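# Wind the cord onto the winder and set it down

## Task

Coil the entire cord around the winder along its long direction so it passes through both notches. No loop may stand more than a finger's width away from the winder, and no more than a finger's length of free end may stick out beyond the last notch the cord uses. Finally, place the winder on the table and release it.

## Robot and tools

Robot: two arms, left_arm and right_arm, each with a two-finger gripper. Scene frame: origin at table-top height, midway between the nominal arm bases, a little behind the table's near edge. +z is up, +x points out over the table, and left_arm is on the +y side. Image left and right do not follow the arm names. Calibrated bases: left_arm at (+0.005, +0.304, +0.001) m, right_arm at (+0.005, -0.336, -0.006) m, both nearly level and nearly aligned with the scene axes. Each arm reports its hand pose, targets and wrist camera in its own base frame. Fixed cameras and the table use the scene frame. The gripper's fingers point along its +z axis and close along its y axis. end_effector_position marks the spot between the pads, roughly 1 cm short of the fingertips.

execute_actions(actions, cameras): actions is a list of actions. Each action is a table of up to 15 rows, and each row is one 1/30 s control step. If a table has fewer rows, its last row repeats until 15 steps are filled. Every row has 14 numbers in [-1, 1], always covering both arms: left dx, dy, dz, rx, ry, rz, opening, then the same seven for right. dx to rz are offsets, not poses. They are measured along that arm's own base axes from its Hand target as it stood when the action began, so every row counts from that same start and not from the previous row. Repeating an offset in a later action moves the hand further. Scale: 1.0 equals 0.6 m or 180 degrees. rx, ry, rz form one rotation vector, turning about the Hand target's position. A translation longer than 1.0 is shortened along its direction. opening is absolute: +1 is fully open (0.094 m), -1 is shut. Sending six zeros re-commands the current Hand target, and a zero in the opening slot really commands 0, so resend the present opening to keep a gripper unchanged. cameras: a list of names, ["all"], or []. Images come back only for an empty actions list or when requested. An unknown name invalidates the call.

move(target, speed, blend, opening_speed, grip_force, blocking, cameras): moves each gripper in a straight line toward its target. target is one 14-number row in the same layout and scale, or a list of up to 15 such rows. Every row is an offset from the Hand targets at the start of the move, not from the row before. speed: top path speed in m/s, 0.002 to 2.9, default 0.25; turning is capped at twice that in rad/s. Give one value, or one per target. blend: corner rounding in metres for a list; 0 means stop at each point. opening_speed: rate of change of the commanded opening per second on the -1 to +1 scale, at least 0.2. Use it for slow closing. grip_force: per-pad force limit, about 10 to 50 N, one value or one per arm. It stays in effect until changed, and lower values close slowly. blocking=false returns after about 0.5 s while motion continues. All paths finish together and are cut off after 10 s. Paths do not avoid obstacles or the other arm. Fast moves overshoot, stray from the line and strike harder. Aiming far past a contact point presses harder. The result ends with a move: line giving the outcome (done, off_target, moving, held, fault), plus limits such as paced (pose clipped) or held (steps withheld). An arm the line does not name came to rest within 10 mm and 2 degrees of its goal. Neither done nor off_target tells you whether anything is being touched.

wait(seconds): 0 to 10 s; arms hold their last command, and a running move continues. stop(): brakes a running move, which needs some distance. zoom_image(camera, region): gives a closer look at the newest image from cam_high, cam_low, cam_left_wrist or cam_right_wrist. region is [x0, y0, x1, y1] in pixels from the top-left, at most 504 by 504. Full images are 896x504. finished_scene(scene): pass the current scene's number. This is final, so the winder must already be wound, resting on the table and released.

Results: Hand target is the last commanded pose after clipping, and the next offsets count from it. end_effector_position and end_effector_quat_wxyz can be off by a few cm. grip_measured uses the opening scale. It can read up to about 2.5 mm wide when empty, and narrower than the part when squeezing. grip_effort_nm is the gripper motor's averaged effort (negative means closing). It is not a pad force and keeps some residue at rest. Joint velocities may show as within noise. Torques wrap at ±28 N m on joints 1 to 3. Tool commands lists the current commands. Motor temperatures, MOTOR HOT (75 °C) and OVER-TEMPERATURE FAULT (90 °C, the arm folds and stays idle) also appear.

Control notes: orientation commands are clipped to within 40 degrees of the measured orientation at each step. Friction and gravity leave grippers low, short or tilted, especially at long reach. Tiny moves may do nothing or go sideways, so check the pose after each move and correct it, sending any remaining gap as an offset. An arm blocked by something keeps pushing until it is commanded back past the contact. Joint ranges (rad): waist -2.618 to 3.054, shoulder 0 to 3.142, elbow 0 to 3.142 (straight at 2.901), wrist pitch and yaw ±1.571, wrist roll ±2.094.

Avoid: letting the winder or cord fall or leave the table, releasing parts while they move, slamming, and hard pushes. Do not let the arms, grippers or wrist cameras touch each other, and do not close one gripper on the other's fingers. Keep clear of the bar under the bases, the plate behind it (up to about 3 cm above the table) and the low rail. Do not strain the camera cables. Do not route paths close to an arm's own base; go around it. Avoid holding loads or stretched poses for long, since motors heat up. Loose objects may be nudged briefly by outside pushes.

Each tool is called after ">>>" as a command line: name --argument value for each argument, lists and objects as JSON in quotes; but a table of rows of numbers goes row by row, as --pt "numbers of a row", without its own name.

## Session

>>> execute_actions --actions '[]'

Scene clock: 0.00 s.
left_arm: end_effector_position=(+0.3106, -0.0883, +0.4015) grip_measured=+1.000 grip_effort_nm=n/a end_effector_quat_wxyz=(+0.593, +0.077, +0.801, +0.039) | right_arm: end_effector_position=(+0.3316, +0.1226, +0.3157) grip_measured=+1.000 grip_effort_nm=n/a end_effector_quat_wxyz=(+0.507, -0.044, +0.858, +0.071)
Joint positions: left_arm=[-0.522 1.033 1.366 -0.669 -0.467 0.005 0.094] | right_arm=[0.477 1.109 1.213 -0.618 0.251 0.226 0.094]
Joint velocities: within noise
Joint torques (N m): no reading
Motor temperatures (°C): left_arm=[28 38 33 37 30 30 28] | right_arm=[29 40 38 33 28 29 30]
Heat: left arm: 38 °C; right arm: 40 °C.
Hand target: left_arm +0.3099, -0.0868, +0.4083; +0.601, +0.070, +0.796, +0.036 | right_arm +0.3319, +0.1215, +0.3212; +0.513, -0.043, +0.854, +0.070
Tool commands: left_gripper/opening=+1.0 right_gripper/opening=+1.0

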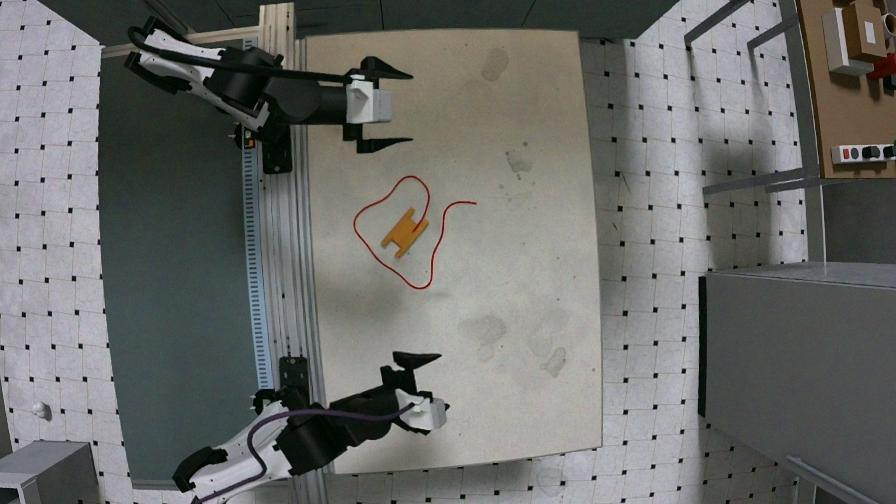

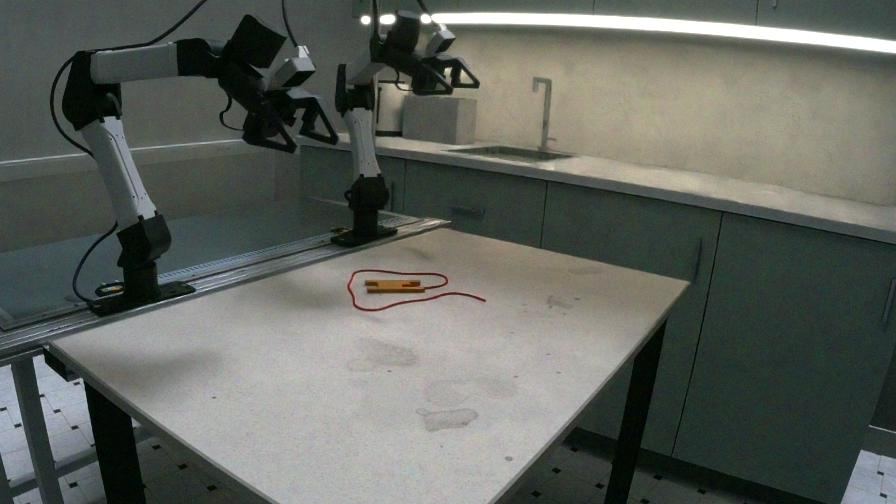

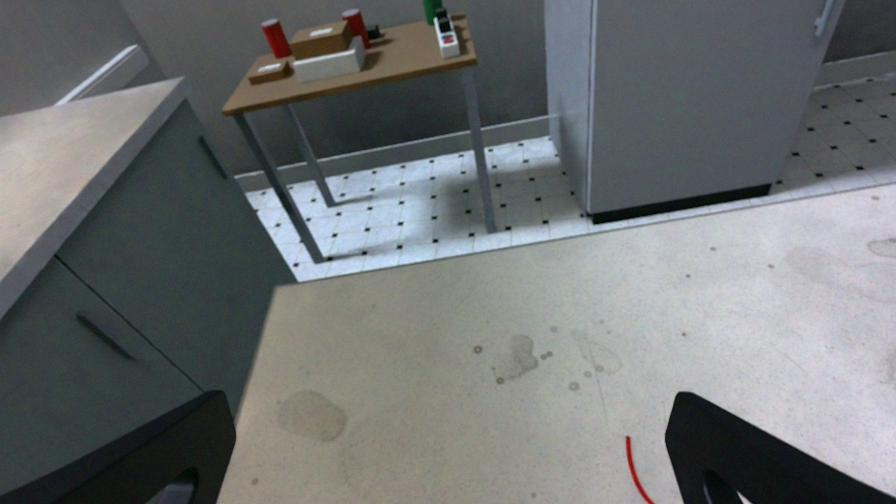

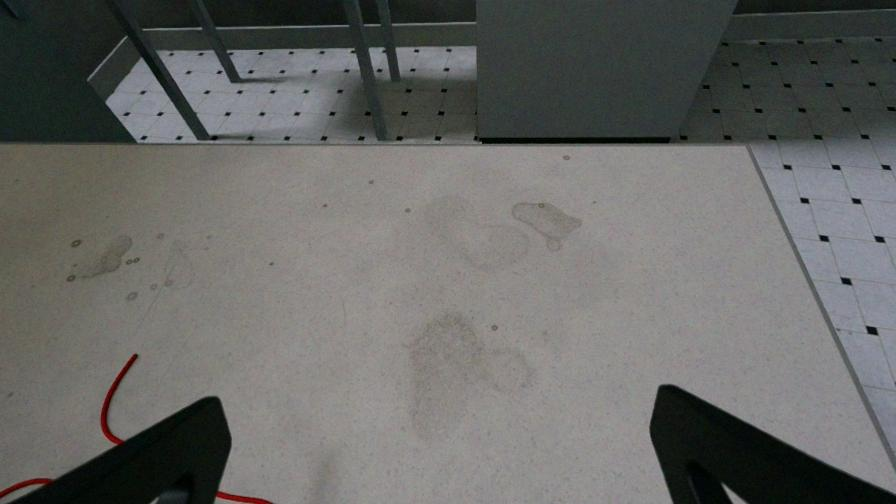

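>>> zoom_image --camera "cam_high" --region '[340, 160, 500, 300]'

>>> zoom_image --camera "cam_low" --region '[330, 250, 510, 330]'

Scaled by 3.150 from the camera's 896x504 image, which has a finer 1280x720 frame.

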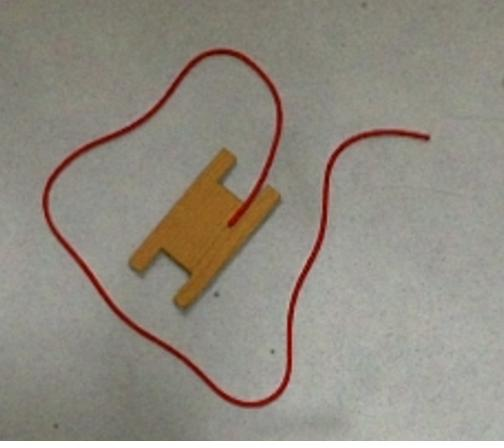

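Scaled by 2.800 from the camera's 896x504 image, which has a finer 1280x720 frame.

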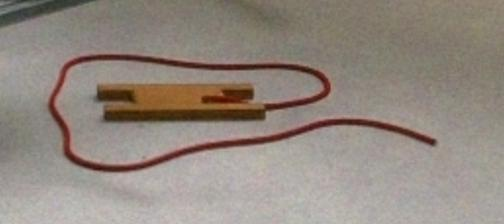

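>>> move --target '[0,0.2,0,0,0,0,1,-0.027,0.482,-0.225,-0.1975,0.2955,0.2303,1]' --cameras '["all"]' --speed 0.4

>>> zoom_image --camera "cam_right_wrist" --region '[196, 0, 700, 504]'

Scene clock: 19.50 s.
left_arm: end_effector_position=(+0.3070, +0.0340, +0.4131) grip_measured=+1.000 grip_effort_nm=-0.01 end_effector_quat_wxyz=(+0.605, +0.059, +0.793, +0.037) | right_arm: end_effector_position=(+0.3170, +0.4113, +0.1842) grip_measured=+1.000 grip_effort_nm=0.04 end_effector_quat_wxyz=(+0.154, -0.427, +0.888, +0.074)
Joint positions: left_arm=[0.254 0.963 1.355 -0.669 0.257 0.208 0.094] | right_arm=[0.916 2.448 2.775 -1.554 0.007 0.019 0.094]
Joint torques (N m): left_arm=[0.84 -0.84 5.09 2.63 0.14 0.12] | right_arm=[-0.08 -14.35 7.32 0.67 -0.08 -0.11]
Motor temperatures (°C): left_arm=[28 38 37 47 30 30 27] | right_arm=[29 41 40 35 28 29 30]
Heat: left arm: 47 °C; right arm: 41 °C.
Hand target: left_arm +0.3099, +0.0332, +0.4083; +0.601, +0.070, +0.796, +0.036 | right_arm +0.3157, +0.4107, +0.1863; +0.000, -0.439, +0.899, +0.000
Off the commanded pose: left_arm 0.006 m, 1 deg | right_arm 0.002 m, 20 deg.
joint sent to its limit (right arm) — joint 4 (wrist pitch), lower limit. The joint targets are off in orientation, not in position.
move: off_target (right_arm)

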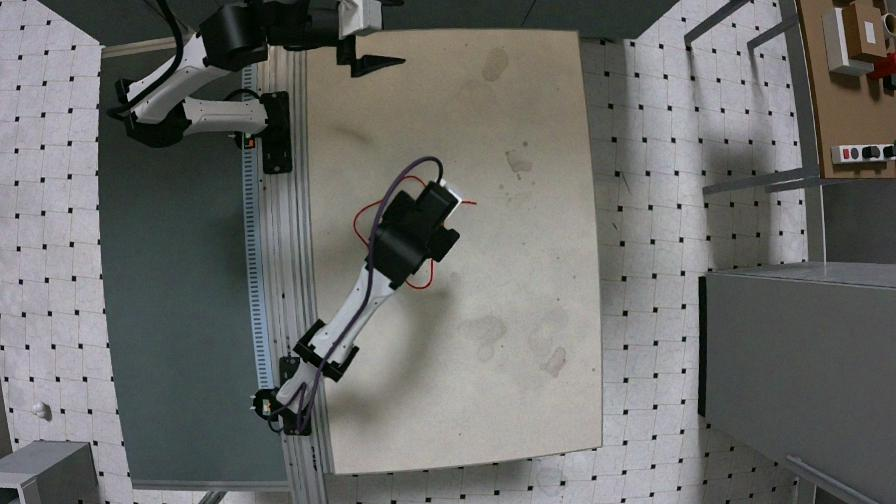

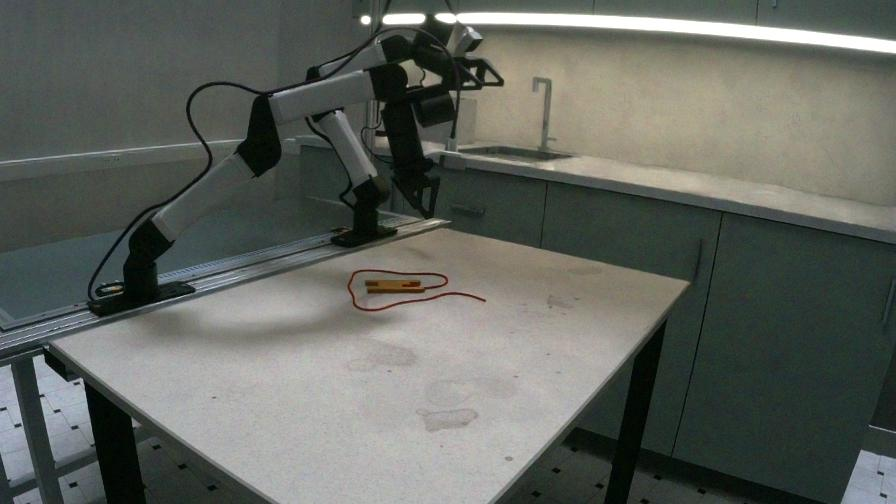

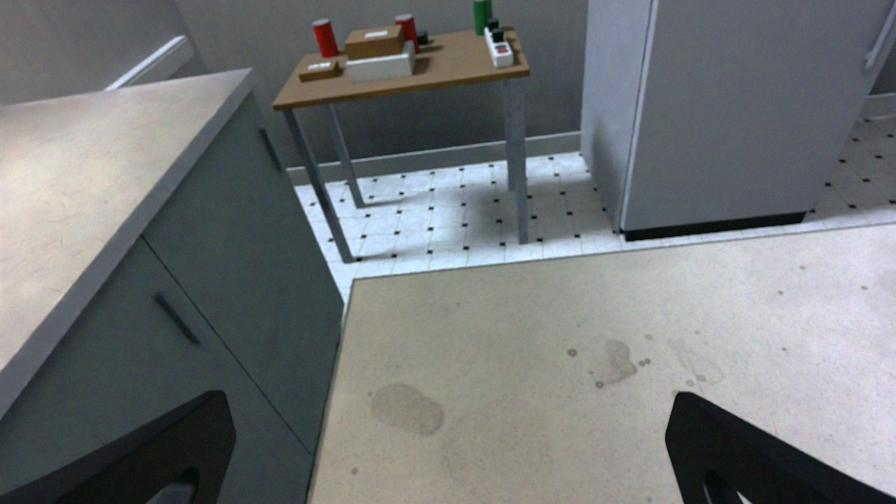

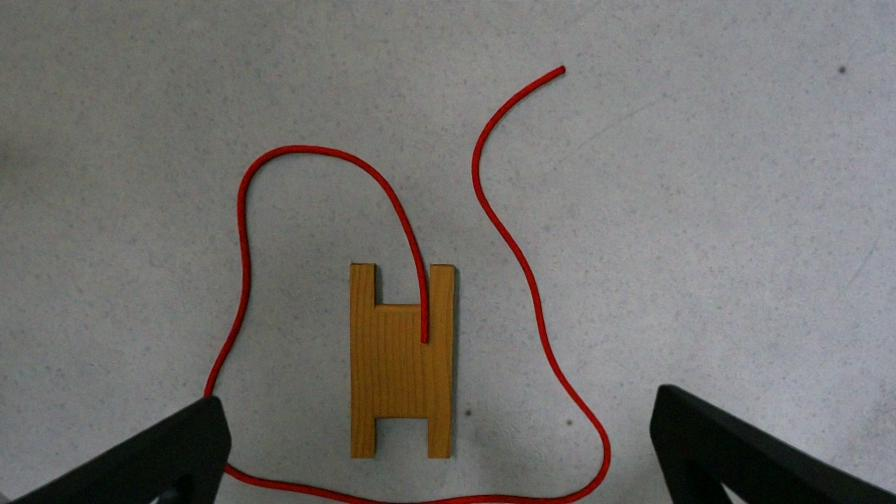

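Scaled by 1.000.

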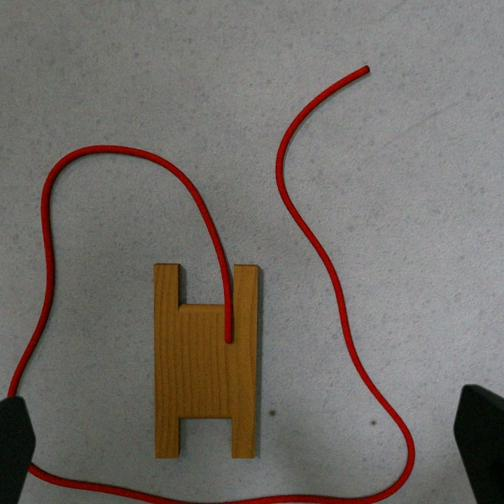

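>>> move --target '[0,0,0,0,0,0,1,-0.033,0.0257,-0.19,0,0,0,1]' --cameras '["cam_right_wrist","cam_low"]'

Scene clock: 23.70 s.
left_arm: end_effector_position=(+0.3070, +0.0340, +0.4131) grip_measured=+1.000 grip_effort_nm=-0.01 end_effector_quat_wxyz=(+0.605, +0.059, +0.793, +0.037) | right_arm: end_effector_position=(+0.2986, +0.4261, +0.0725) grip_measured=+1.000 grip_effort_nm=0.04 end_effector_quat_wxyz=(+0.051, -0.446, +0.893, +0.024)
Joint positions: left_arm=[0.254 0.963 1.355 -0.669 0.257 0.208 0.094] | right_arm=[0.962 2.67 2.775 -1.563 0.007 0.036 0.094]
Joint torques (N m): left_arm=[0.84 -0.85 5.09 2.63 0.15 0.12] | right_arm=[0.18 -16.28 6.02 0.34 -0.06 0.13]
Heat: left arm: 48 °C; right arm: 44 °C.
Hand target: left_arm +0.3099, +0.0332, +0.4083; +0.601, +0.070, +0.796, +0.036 | right_arm +0.2959, +0.4261, +0.0722; +0.000, -0.439, +0.899, +0.000
Off the commanded pose: left_arm 0.006 m, 1 deg | right_arm 0.003 m, 7 deg.
joint sent to its limit (right arm) — joint 4 (wrist pitch), lower limit. The joint targets are off in orientation, not in position.
move: off_target (right_arm)
Images, in order (width x height): cam_low 896x504, cam_right_wrist 896x504.

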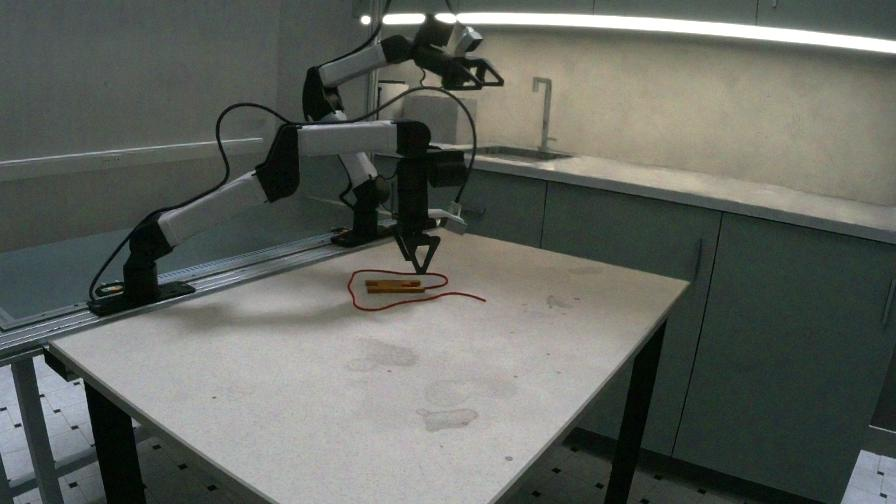

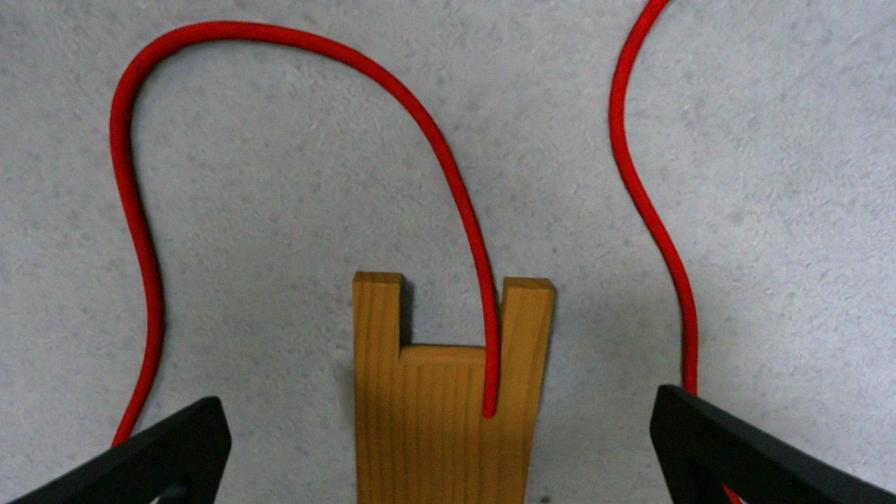

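>>> move --target '[0,0,0,0,0,0,1,-0.057,-0.082,-0.07,0,0,0,1]' --cameras '["cam_right_wrist","cam_low","cam_high"]'

>>> zoom_image --camera "cam_low" --region '[330, 220, 510, 330]'

Scene clock: 28.83 s.
left_arm: end_effector_position=(+0.3070, +0.0340, +0.4131) grip_measured=+1.000 grip_effort_nm=-0.01 end_effector_quat_wxyz=(+0.605, +0.059, +0.793, +0.037) | right_arm: end_effector_position=(+0.2557, +0.3644, +0.0290) grip_measured=+1.000 grip_effort_nm=0.07 end_effector_quat_wxyz=(-0.032, -0.442, +0.896, -0.016)
Joint positions: left_arm=[0.254 0.963 1.355 -0.669 0.257 0.208 0.094] | right_arm=[0.958 2.381 2.065 -1.325 -0.002 0.041 0.094]
Joint torques (N m): left_arm=[0.84 -0.84 5.12 2.63 0.14 0.12] | right_arm=[0.47 -16.92 3.49 0.84 0.01 0.1]
Motor temperatures (°C): left_arm=[28 38 38 49 30 30 27] | right_arm=[29 47 41 34 28 29 29]
Heat: left arm: 49 °C; right arm: 47 °C.
Hand target: left_arm +0.3099, +0.0332, +0.4083; +0.601, +0.070, +0.796, +0.036 | right_arm +0.2618, +0.3770, +0.0303; +0.000, -0.439, +0.899, +0.000
Off the commanded pose: left_arm 0.006 m, 1 deg | right_arm 0.014 m, 4 deg.
move: off_target (right_arm)
Images, in order (width x height): cam_high 896x504, cam_low 896x504, cam_right_wrist 896x504.

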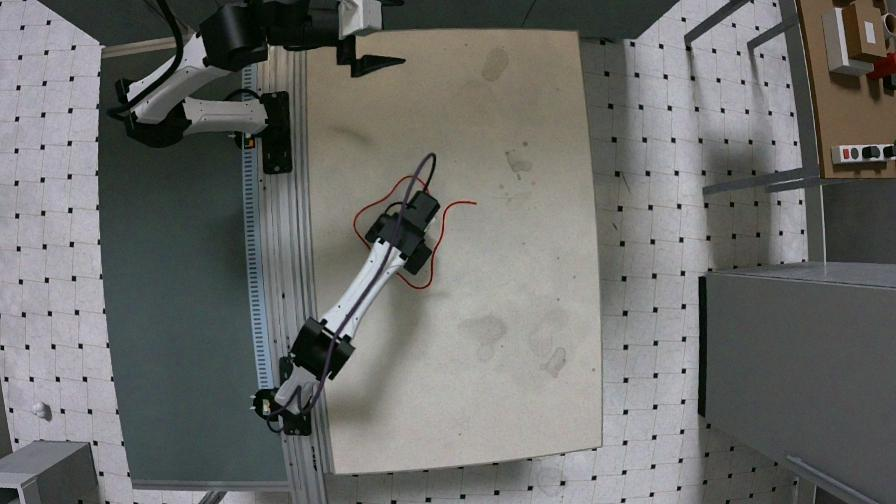

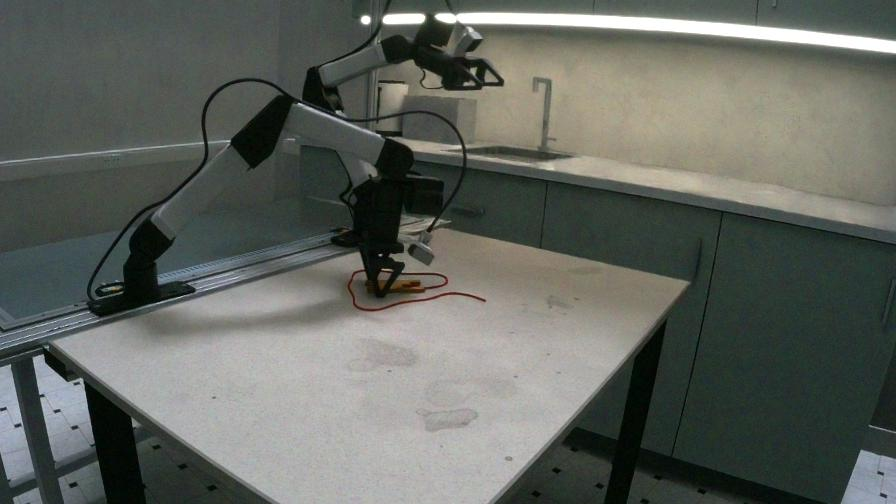

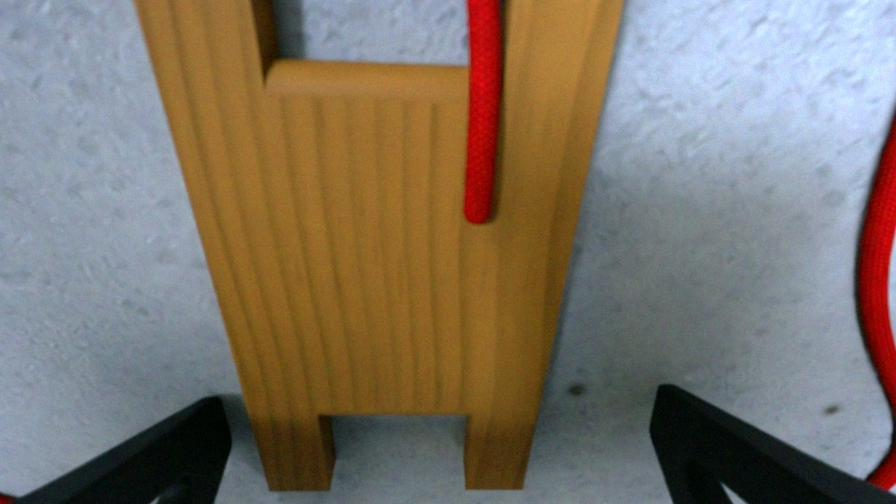

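Scaled by 2.800 from the camera's 896x504 image, which has a finer 1280x720 frame.

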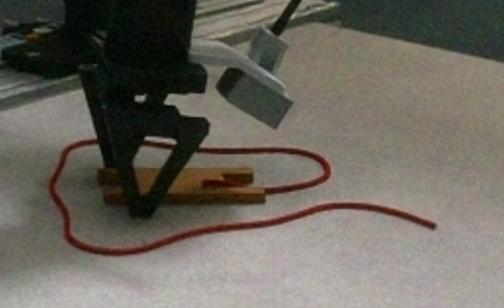

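>>> move --pt "0 0 0 0 0 0 1 0.0155 0.0195 -0.013 0 0 0 1" --pt "0 0 0 0 0 0 1 0.0155 0.0195 -0.013 0 0 0 0.1" --opening_speed 0.5 --cameras '["cam_right_wrist","cam_low"]'

Scene clock: 33.73 s.
left_arm: end_effector_position=(+0.3070, +0.0340, +0.4131) grip_measured=+1.000 grip_effort_nm=-0.01 end_effector_quat_wxyz=(+0.605, +0.059, +0.793, +0.037) | right_arm: end_effector_position=(+0.2642, +0.3790, +0.0291) grip_measured=+0.196 grip_effort_nm=-0.99 end_effector_quat_wxyz=(-0.013, -0.442, +0.897, -0.002)
Joint positions: left_arm=[0.254 0.963 1.355 -0.669 0.257 0.208 0.094] | right_arm=[0.958 2.409 2.117 -1.304 -0.01 0.042 0.056]
Joint torques (N m): left_arm=[0.84 -0.84 5.11 2.62 0.14 0.12] | right_arm=[0.27 -12.56 7.38 0.49 0.1 0.08]
Heat: left arm: 50 °C; right arm: 49 °C.
Hand target: left_arm +0.3099, +0.0332, +0.4083; +0.601, +0.070, +0.796, +0.036 | right_arm +0.2710, +0.3887, +0.0224; +0.000, -0.439, +0.899, +0.000
Off the commanded pose: left_arm 0.006 m, 1 deg | right_arm 0.014 m, 2 deg.
move: off_target (right_arm); target 2's new opening was sent with right_arm's hand 0.017 m and 2 deg from that target
Images, in order (width x height): cam_low 896x504, cam_right_wrist 896x504.

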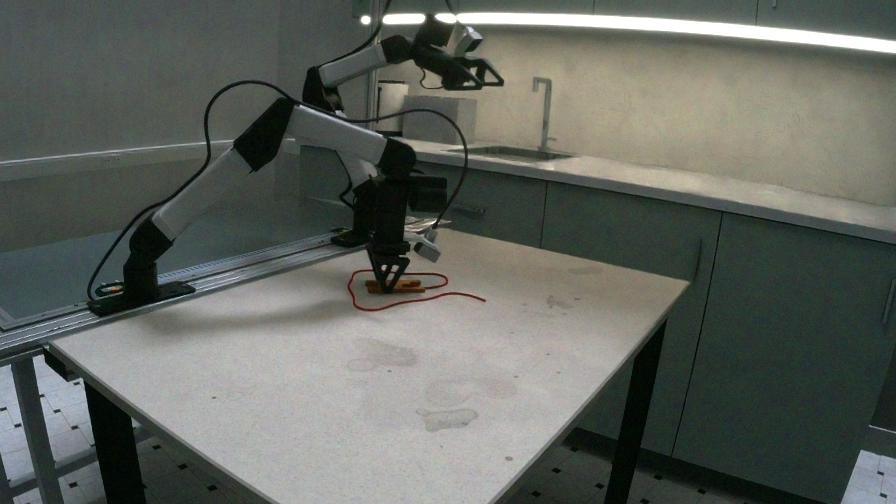

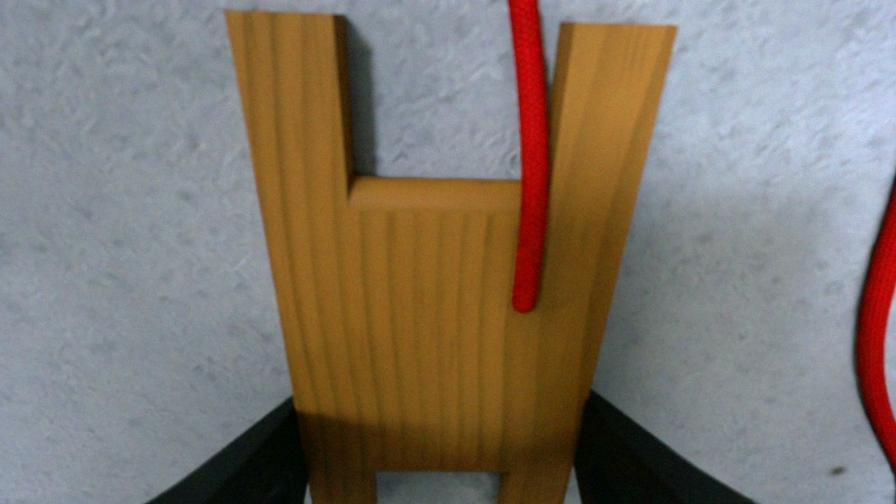

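>>> move --pt "0 0 0 0 0 0 1 0 0 0.167 0 0 0 0" --pt "0.004 -0.344 -0.38 -0.4455 0.3592 -0.2843 1 -0.027 -0.061 0.273 0 0 -0.27 0" --cameras '["all"]'

>>> zoom_image --camera "cam_low" --region '[300, 150, 500, 310]'

>>> zoom_image --camera "cam_high" --region '[300, 140, 500, 300]'

Scene clock: 47.23 s.
left_arm: end_effector_position=(+0.3116, -0.1723, +0.1788) grip_measured=+1.000 grip_effort_nm=-0.01 end_effector_quat_wxyz=(-0.009, -0.014, +0.719, -0.695) | right_arm: end_effector_position=(+0.2552, +0.3620, +0.1739) grip_measured=+0.196 grip_effort_nm=-0.99 end_effector_quat_wxyz=(+0.039, -0.044, +0.997, +0.057)
Joint positions: left_arm=[0.005 1.812 1.116 -0.859 1.536 -0.048 0.094] | right_arm=[0.953 2.193 2.324 -1.565 -0.009 0.866 0.056]
Joint torques (N m): left_arm=[0.12 -7.87 4.38 0.74 0.95 0.24] | right_arm=[-0.79 -17.4 3.92 0.38 0.13 0.13]
Motor temperatures (°C): left_arm=[28 38 38 49 30 30 27] | right_arm=[29 54 42 32 28 29 30]
Heat: left arm: 49 °C; right arm: 54 °C.
Hand target: left_arm +0.3123, -0.1732, +0.1803; +0.000, +0.000, +0.707, -0.707 | right_arm +0.2548, +0.3520, +0.1863; +0.000, -0.030, +1.000, +0.000
Off the commanded pose: left_arm 0.002 m, 3 deg | right_arm 0.016 m, 8 deg.
joint sent to its limit (right arm) — joint 4 (wrist pitch), lower limit. The joint targets are off in orientation, not in position.
move: off_target (left_arm, right_arm)

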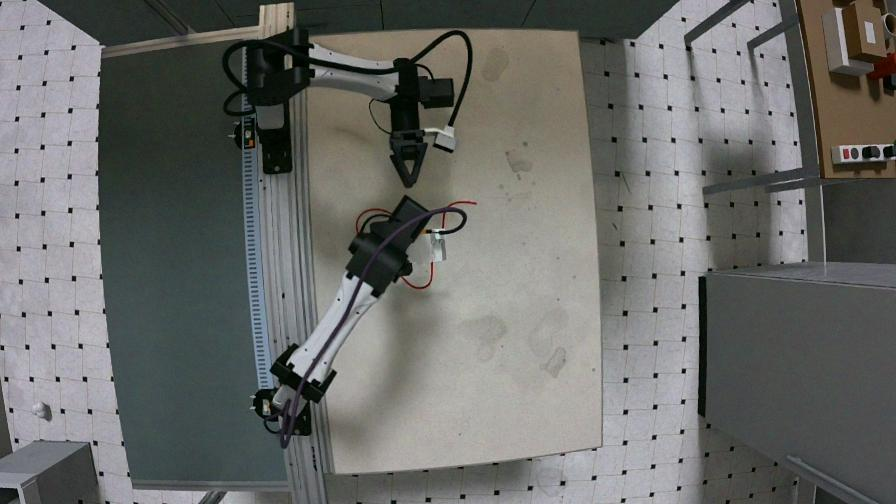

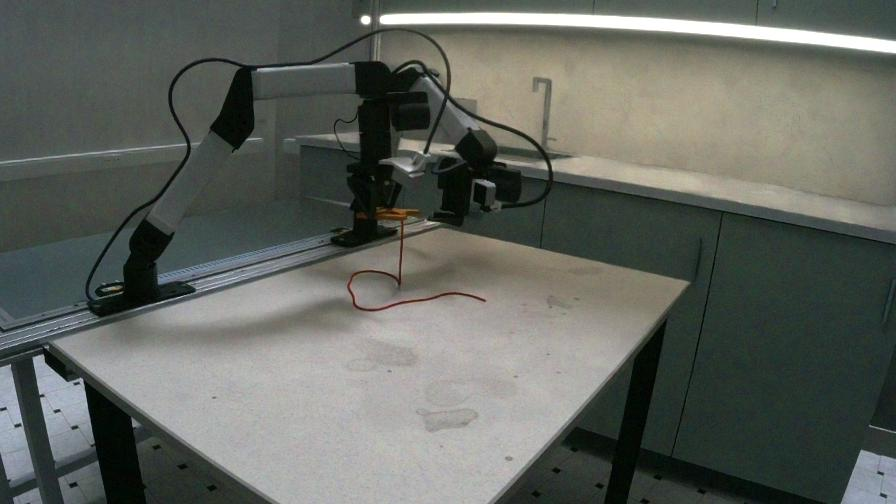

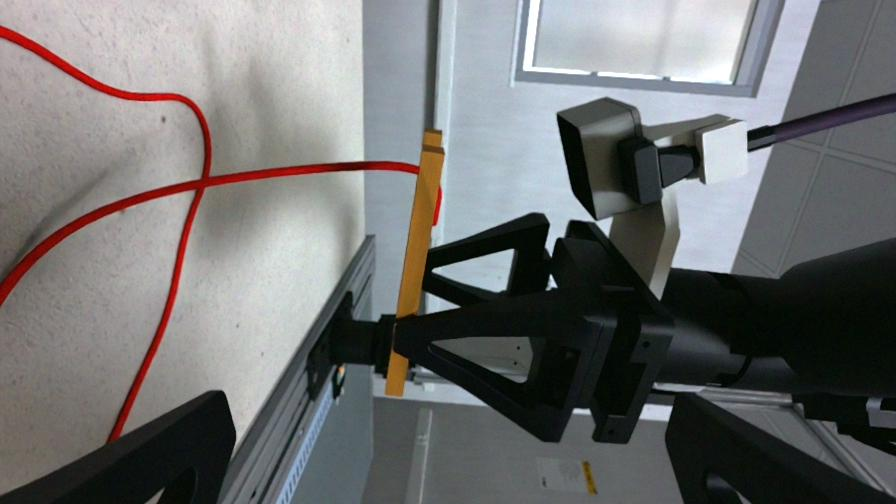

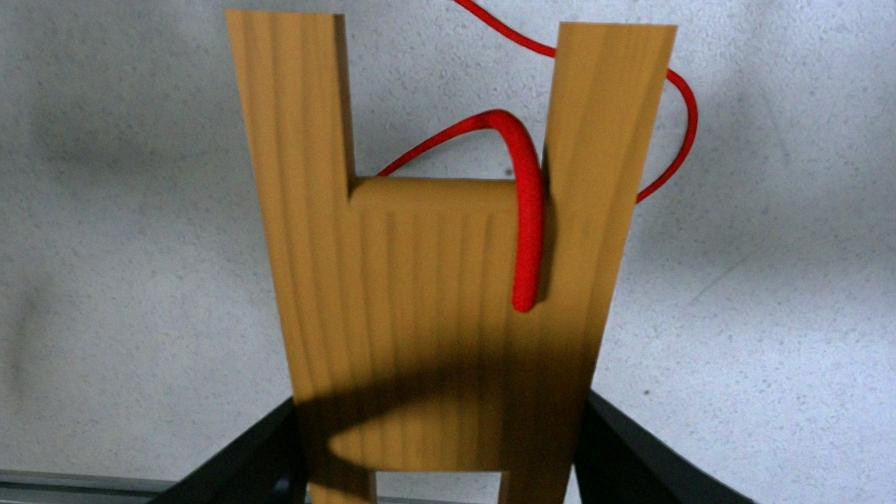

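Scaled by 2.520 from the camera's 896x504 image, which has a finer 1280x720 frame.

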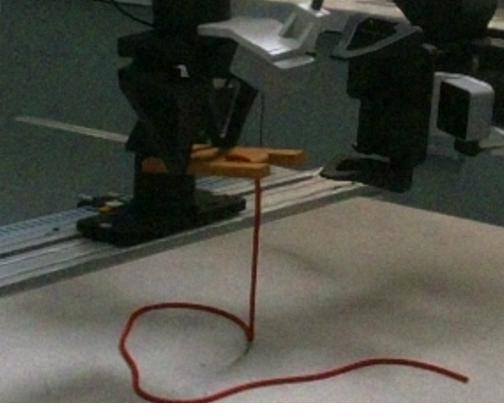

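Scaled by 2.520 from the camera's 896x504 image, which has a finer 1280x720 frame.

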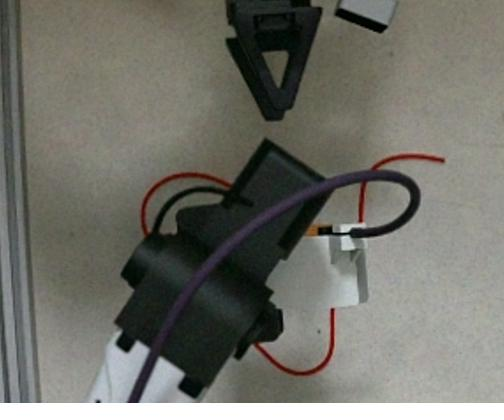

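>>> move --pt "0.048 0 -0.02 0 -0.044 0 1 0 0 0 0 0 0 0" --pt "0.048 -0.135 -0.02 0 -0.044 0 1 0 0 0 0 0 0 0" --cameras '["cam_left_wrist","cam_right_wrist"]'

Scene clock: 55.50 s.
left_arm: end_effector_position=(+0.3326, -0.2537, +0.1671) grip_measured=+1.000 grip_effort_nm=-0.01 end_effector_quat_wxyz=(-0.043, +0.110, +0.710, -0.694) | right_arm: end_effector_position=(+0.2552, +0.3620, +0.1739) grip_measured=+0.196 grip_effort_nm=-0.99 end_effector_quat_wxyz=(+0.039, -0.044, +0.997, +0.057)
Joint positions: left_arm=[-0.223 2.021 1.346 -0.684 1.538 -0.121 0.094] | right_arm=[0.953 2.193 2.324 -1.565 -0.009 0.866 0.056]
Joint torques (N m): left_arm=[0.8 -10.47 6.71 1.22 0.39 -0.06] | right_arm=[-0.77 -17.4 3.89 0.38 0.13 0.13]
Motor temperatures (°C): left_arm=[28 40 38 45 30 30 27] | right_arm=[29 59 41 32 28 29 30]
Heat: left arm: 45 °C; right arm: 59 °C.
Hand target: left_arm +0.3412, -0.2542, +0.1684; +0.049, +0.049, +0.705, -0.705 | right_arm +0.2548, +0.3520, +0.1863; +0.000, -0.030, +1.000, +0.000
Off the commanded pose: left_arm 0.009 m, 13 deg | right_arm 0.016 m, 8 deg.
joint sent to its limit (right arm) — joint 4 (wrist pitch), lower limit. The joint targets are off in orientation, not in position.
move: off_target (left_arm, right_arm)
Images, in order (width x height): cam_left_wrist 896x504, cam_right_wrist 896x504.

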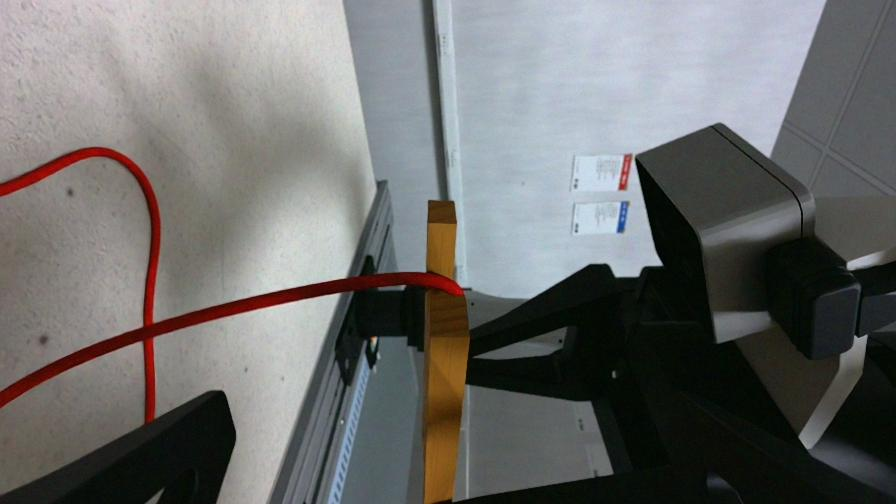

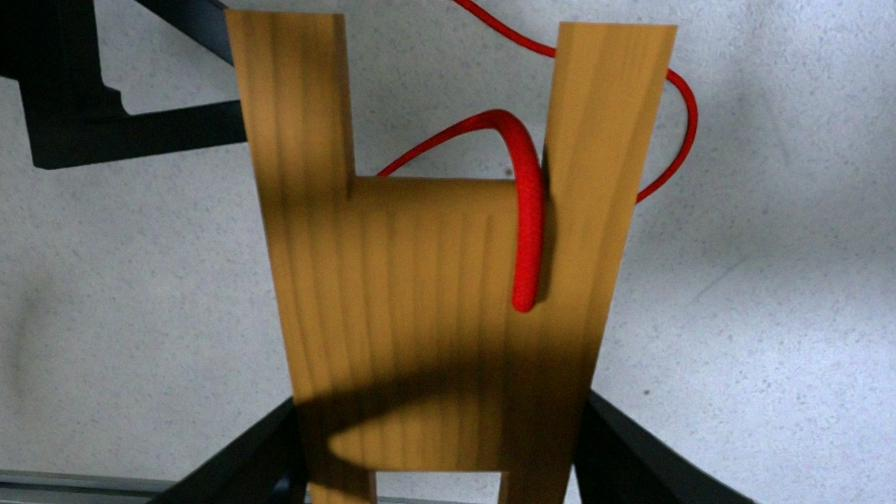

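>>> move --target '[-0.018,0.02,0,0,0,0.06,1,0,0,0,0,0,0,0]' --cameras '["cam_left_wrist","cam_right_wrist"]'

Scene clock: 65.10 s.
left_arm: end_effector_position=(+0.3313, -0.2411, +0.1680) grip_measured=+1.000 grip_effort_nm=-0.01 end_effector_quat_wxyz=(+0.102, -0.026, +0.713, -0.693) | right_arm: end_effector_position=(+0.2552, +0.3620, +0.1739) grip_measured=+0.196 grip_effort_nm=-0.99 end_effector_quat_wxyz=(+0.039, -0.044, +0.997, +0.057)
Joint positions: left_arm=[-0.229 1.785 0.65 1.089 1.159 -1.418 0.094] | right_arm=[0.953 2.193 2.324 -1.565 -0.009 0.866 0.056]
Joint torques (N m): left_arm=[-0.14 -7.02 3.6 2.94 -0.21 -0.07] | right_arm=[-0.79 -17.4 3.89 0.39 0.13 0.13]
Motor temperatures (°C): left_arm=[28 44 37 44 30 30 27] | right_arm=[29 64 41 31 28 29 31]
Heat: left arm: 44 °C; right arm: 64 °C.
Hand target: left_arm +0.3303, -0.2422, +0.1684; +0.115, -0.018, +0.707, -0.698 | right_arm +0.2548, +0.3520, +0.1863; +0.000, -0.030, +1.000, +0.000
Off the commanded pose: left_arm 0.001 m, 2 deg | right_arm 0.016 m, 8 deg.
joint sent to its limit (right arm) — joint 4 (wrist pitch), lower limit. The joint targets are off in orientation, not in position.
move: off_target (right_arm)
Images, in order (width x height): cam_left_wrist 896x504, cam_right_wrist 896x504.

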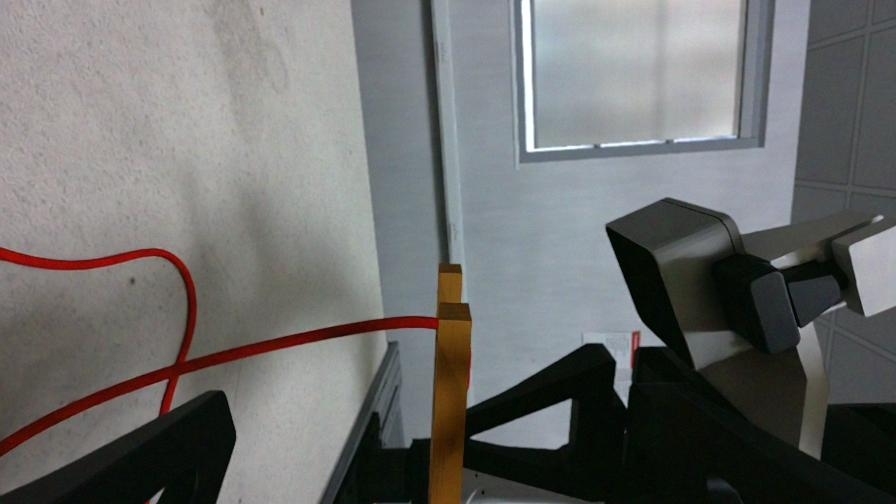

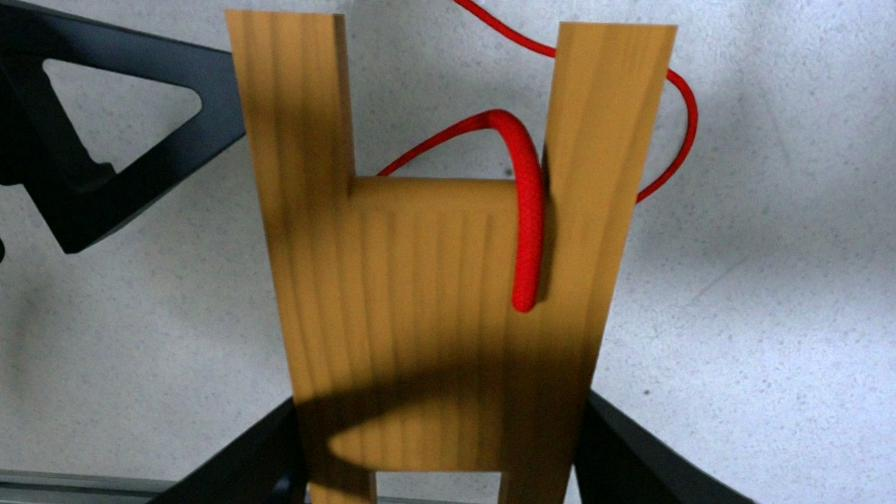

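>>> move --target '[-0.045,0,0,0,0,-0.035,1,0,0,0,0,0,0,0]' --cameras '["cam_left_wrist","cam_right_wrist"]'

Scene clock: 72.17 s.
left_arm: end_effector_position=(+0.3101, -0.2415, +0.1598) grip_measured=+1.000 grip_effort_nm=-0.01 end_effector_quat_wxyz=(+0.064, -0.006, +0.715, -0.696) | right_arm: end_effector_position=(+0.2552, +0.3620, +0.1739) grip_measured=+0.196 grip_effort_nm=-0.99 end_effector_quat_wxyz=(+0.039, -0.044, +0.997, +0.057)
Joint positions: left_arm=[-0.229 1.785 0.615 1.097 1.242 -1.418 0.094] | right_arm=[0.953 2.193 2.324 -1.565 -0.009 0.866 0.056]
Joint torques (N m): left_arm=[0.01 -8.96 3.47 2.87 0.12 -0.03] | right_arm=[-0.77 -17.4 3.9 0.39 0.13 0.13]
Motor temperatures (°C): left_arm=[28 45 37 46 30 30 27] | right_arm=[29 66 41 31 28 29 31]
Heat: left arm: 46 °C; right arm: 66 °C.
Hand target: left_arm +0.3033, -0.2422, +0.1683; +0.076, +0.021, +0.707, -0.703 | right_arm +0.2548, +0.3520, +0.1863; +0.000, -0.030, +1.000, +0.000
Off the commanded pose: left_arm 0.011 m, 4 deg | right_arm 0.016 m, 8 deg.
joint sent to its limit (right arm) — joint 4 (wrist pitch), lower limit. The joint targets are off in orientation, not in position.
move: off_target (left_arm, right_arm)
Images, in order (width x height): cam_left_wrist 896x504, cam_right_wrist 896x504.

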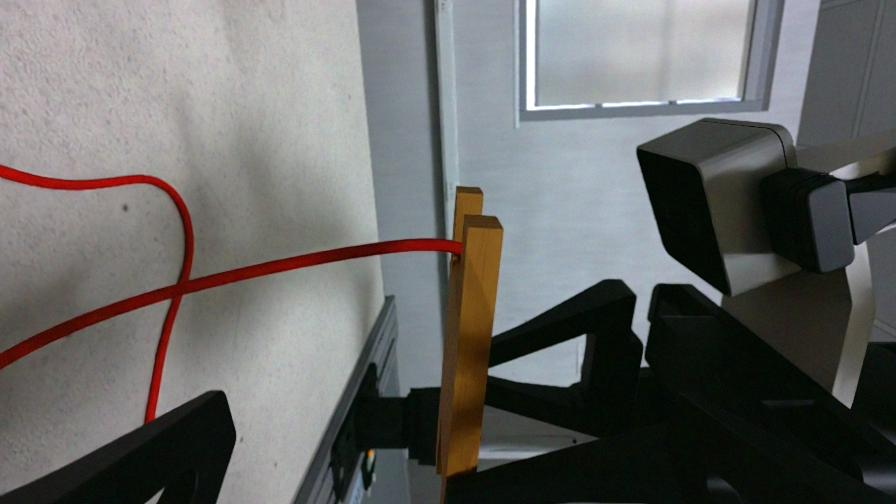

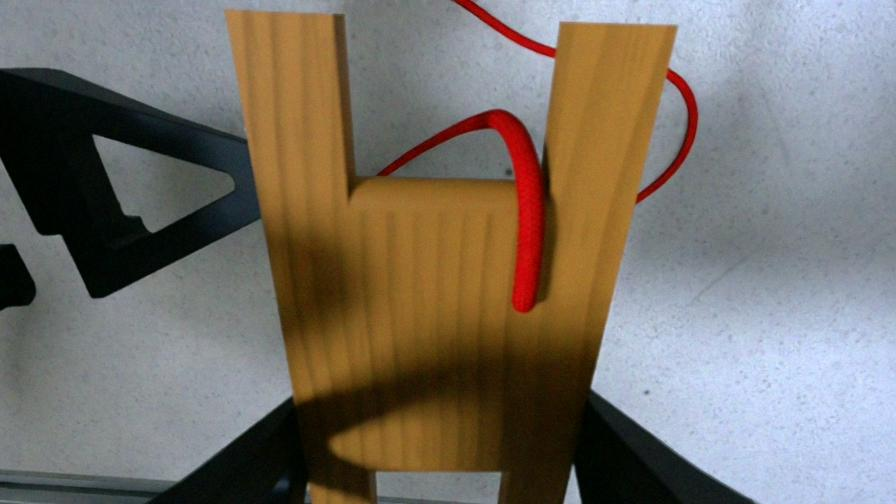

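>>> move --pt "-0.029 0 0.013 0 -0.03 0 1 0 0 0 0 0 0 0" --pt "-0.029 -0.04 0.013 0 -0.03 0 1 0 0 0 0 0 0 0" --cameras '["cam_left_wrist","cam_right_wrist"]' --speed 0.12

Scene clock: 76.53 s.
left_arm: end_effector_position=(+0.2871, -0.2604, +0.1618) grip_measured=+1.000 grip_effort_nm=-0.01 end_effector_quat_wxyz=(+0.079, +0.016, +0.716, -0.693) | right_arm: end_effector_position=(+0.2557, +0.3494, +0.1760) grip_measured=+0.195 grip_effort_nm=-0.99 end_effector_quat_wxyz=(+0.037, -0.033, +0.998, +0.039)
Joint positions: left_arm=[-0.311 1.729 0.553 1.111 1.168 -1.374 0.094] | right_arm=[0.943 2.185 2.324 -1.603 0.011 0.877 0.056]
Joint torques (N m): left_arm=[-1.2 -8.02 5.42 2.9 -0.11 0.2] | right_arm=[0.08 -16.58 3.79 0.69 0.07 0.11]
Motor temperatures (°C): left_arm=[28 46 37 48 30 30 27] | right_arm=[29 67 41 31 27 29 31]
Heat: left arm: 48 °C; right arm: 67 °C.
Hand target: left_arm +0.2860, -0.2662, +0.1762; +0.110, +0.054, +0.702, -0.701 | right_arm +0.2548, +0.3521, +0.1862; +0.000, -0.030, +1.000, +0.000
Off the commanded pose: left_arm 0.015 m, 6 deg | right_arm 0.011 m, 6 deg.
joint read past its limit (right arm) — joint 4 (wrist pitch), lower limit.
joint sent to its limit (right arm) — joint 4 (wrist pitch), lower limit. The joint targets are off in orientation, not in position.
move: off_target (left_arm, right_arm)
Images, in order (width x height): cam_left_wrist 896x504, cam_right_wrist 896x504.

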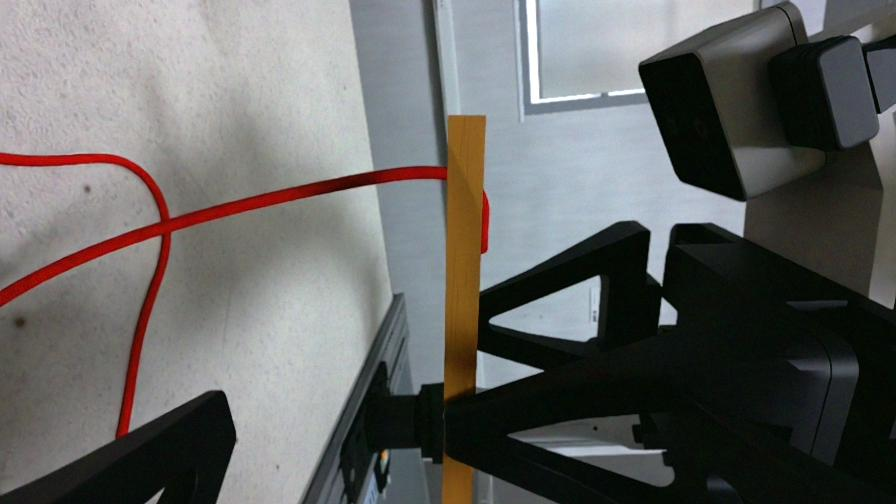

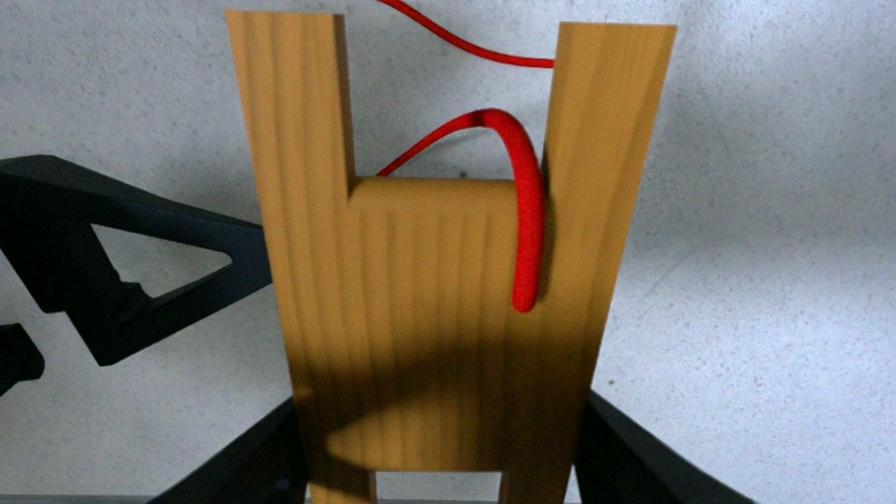

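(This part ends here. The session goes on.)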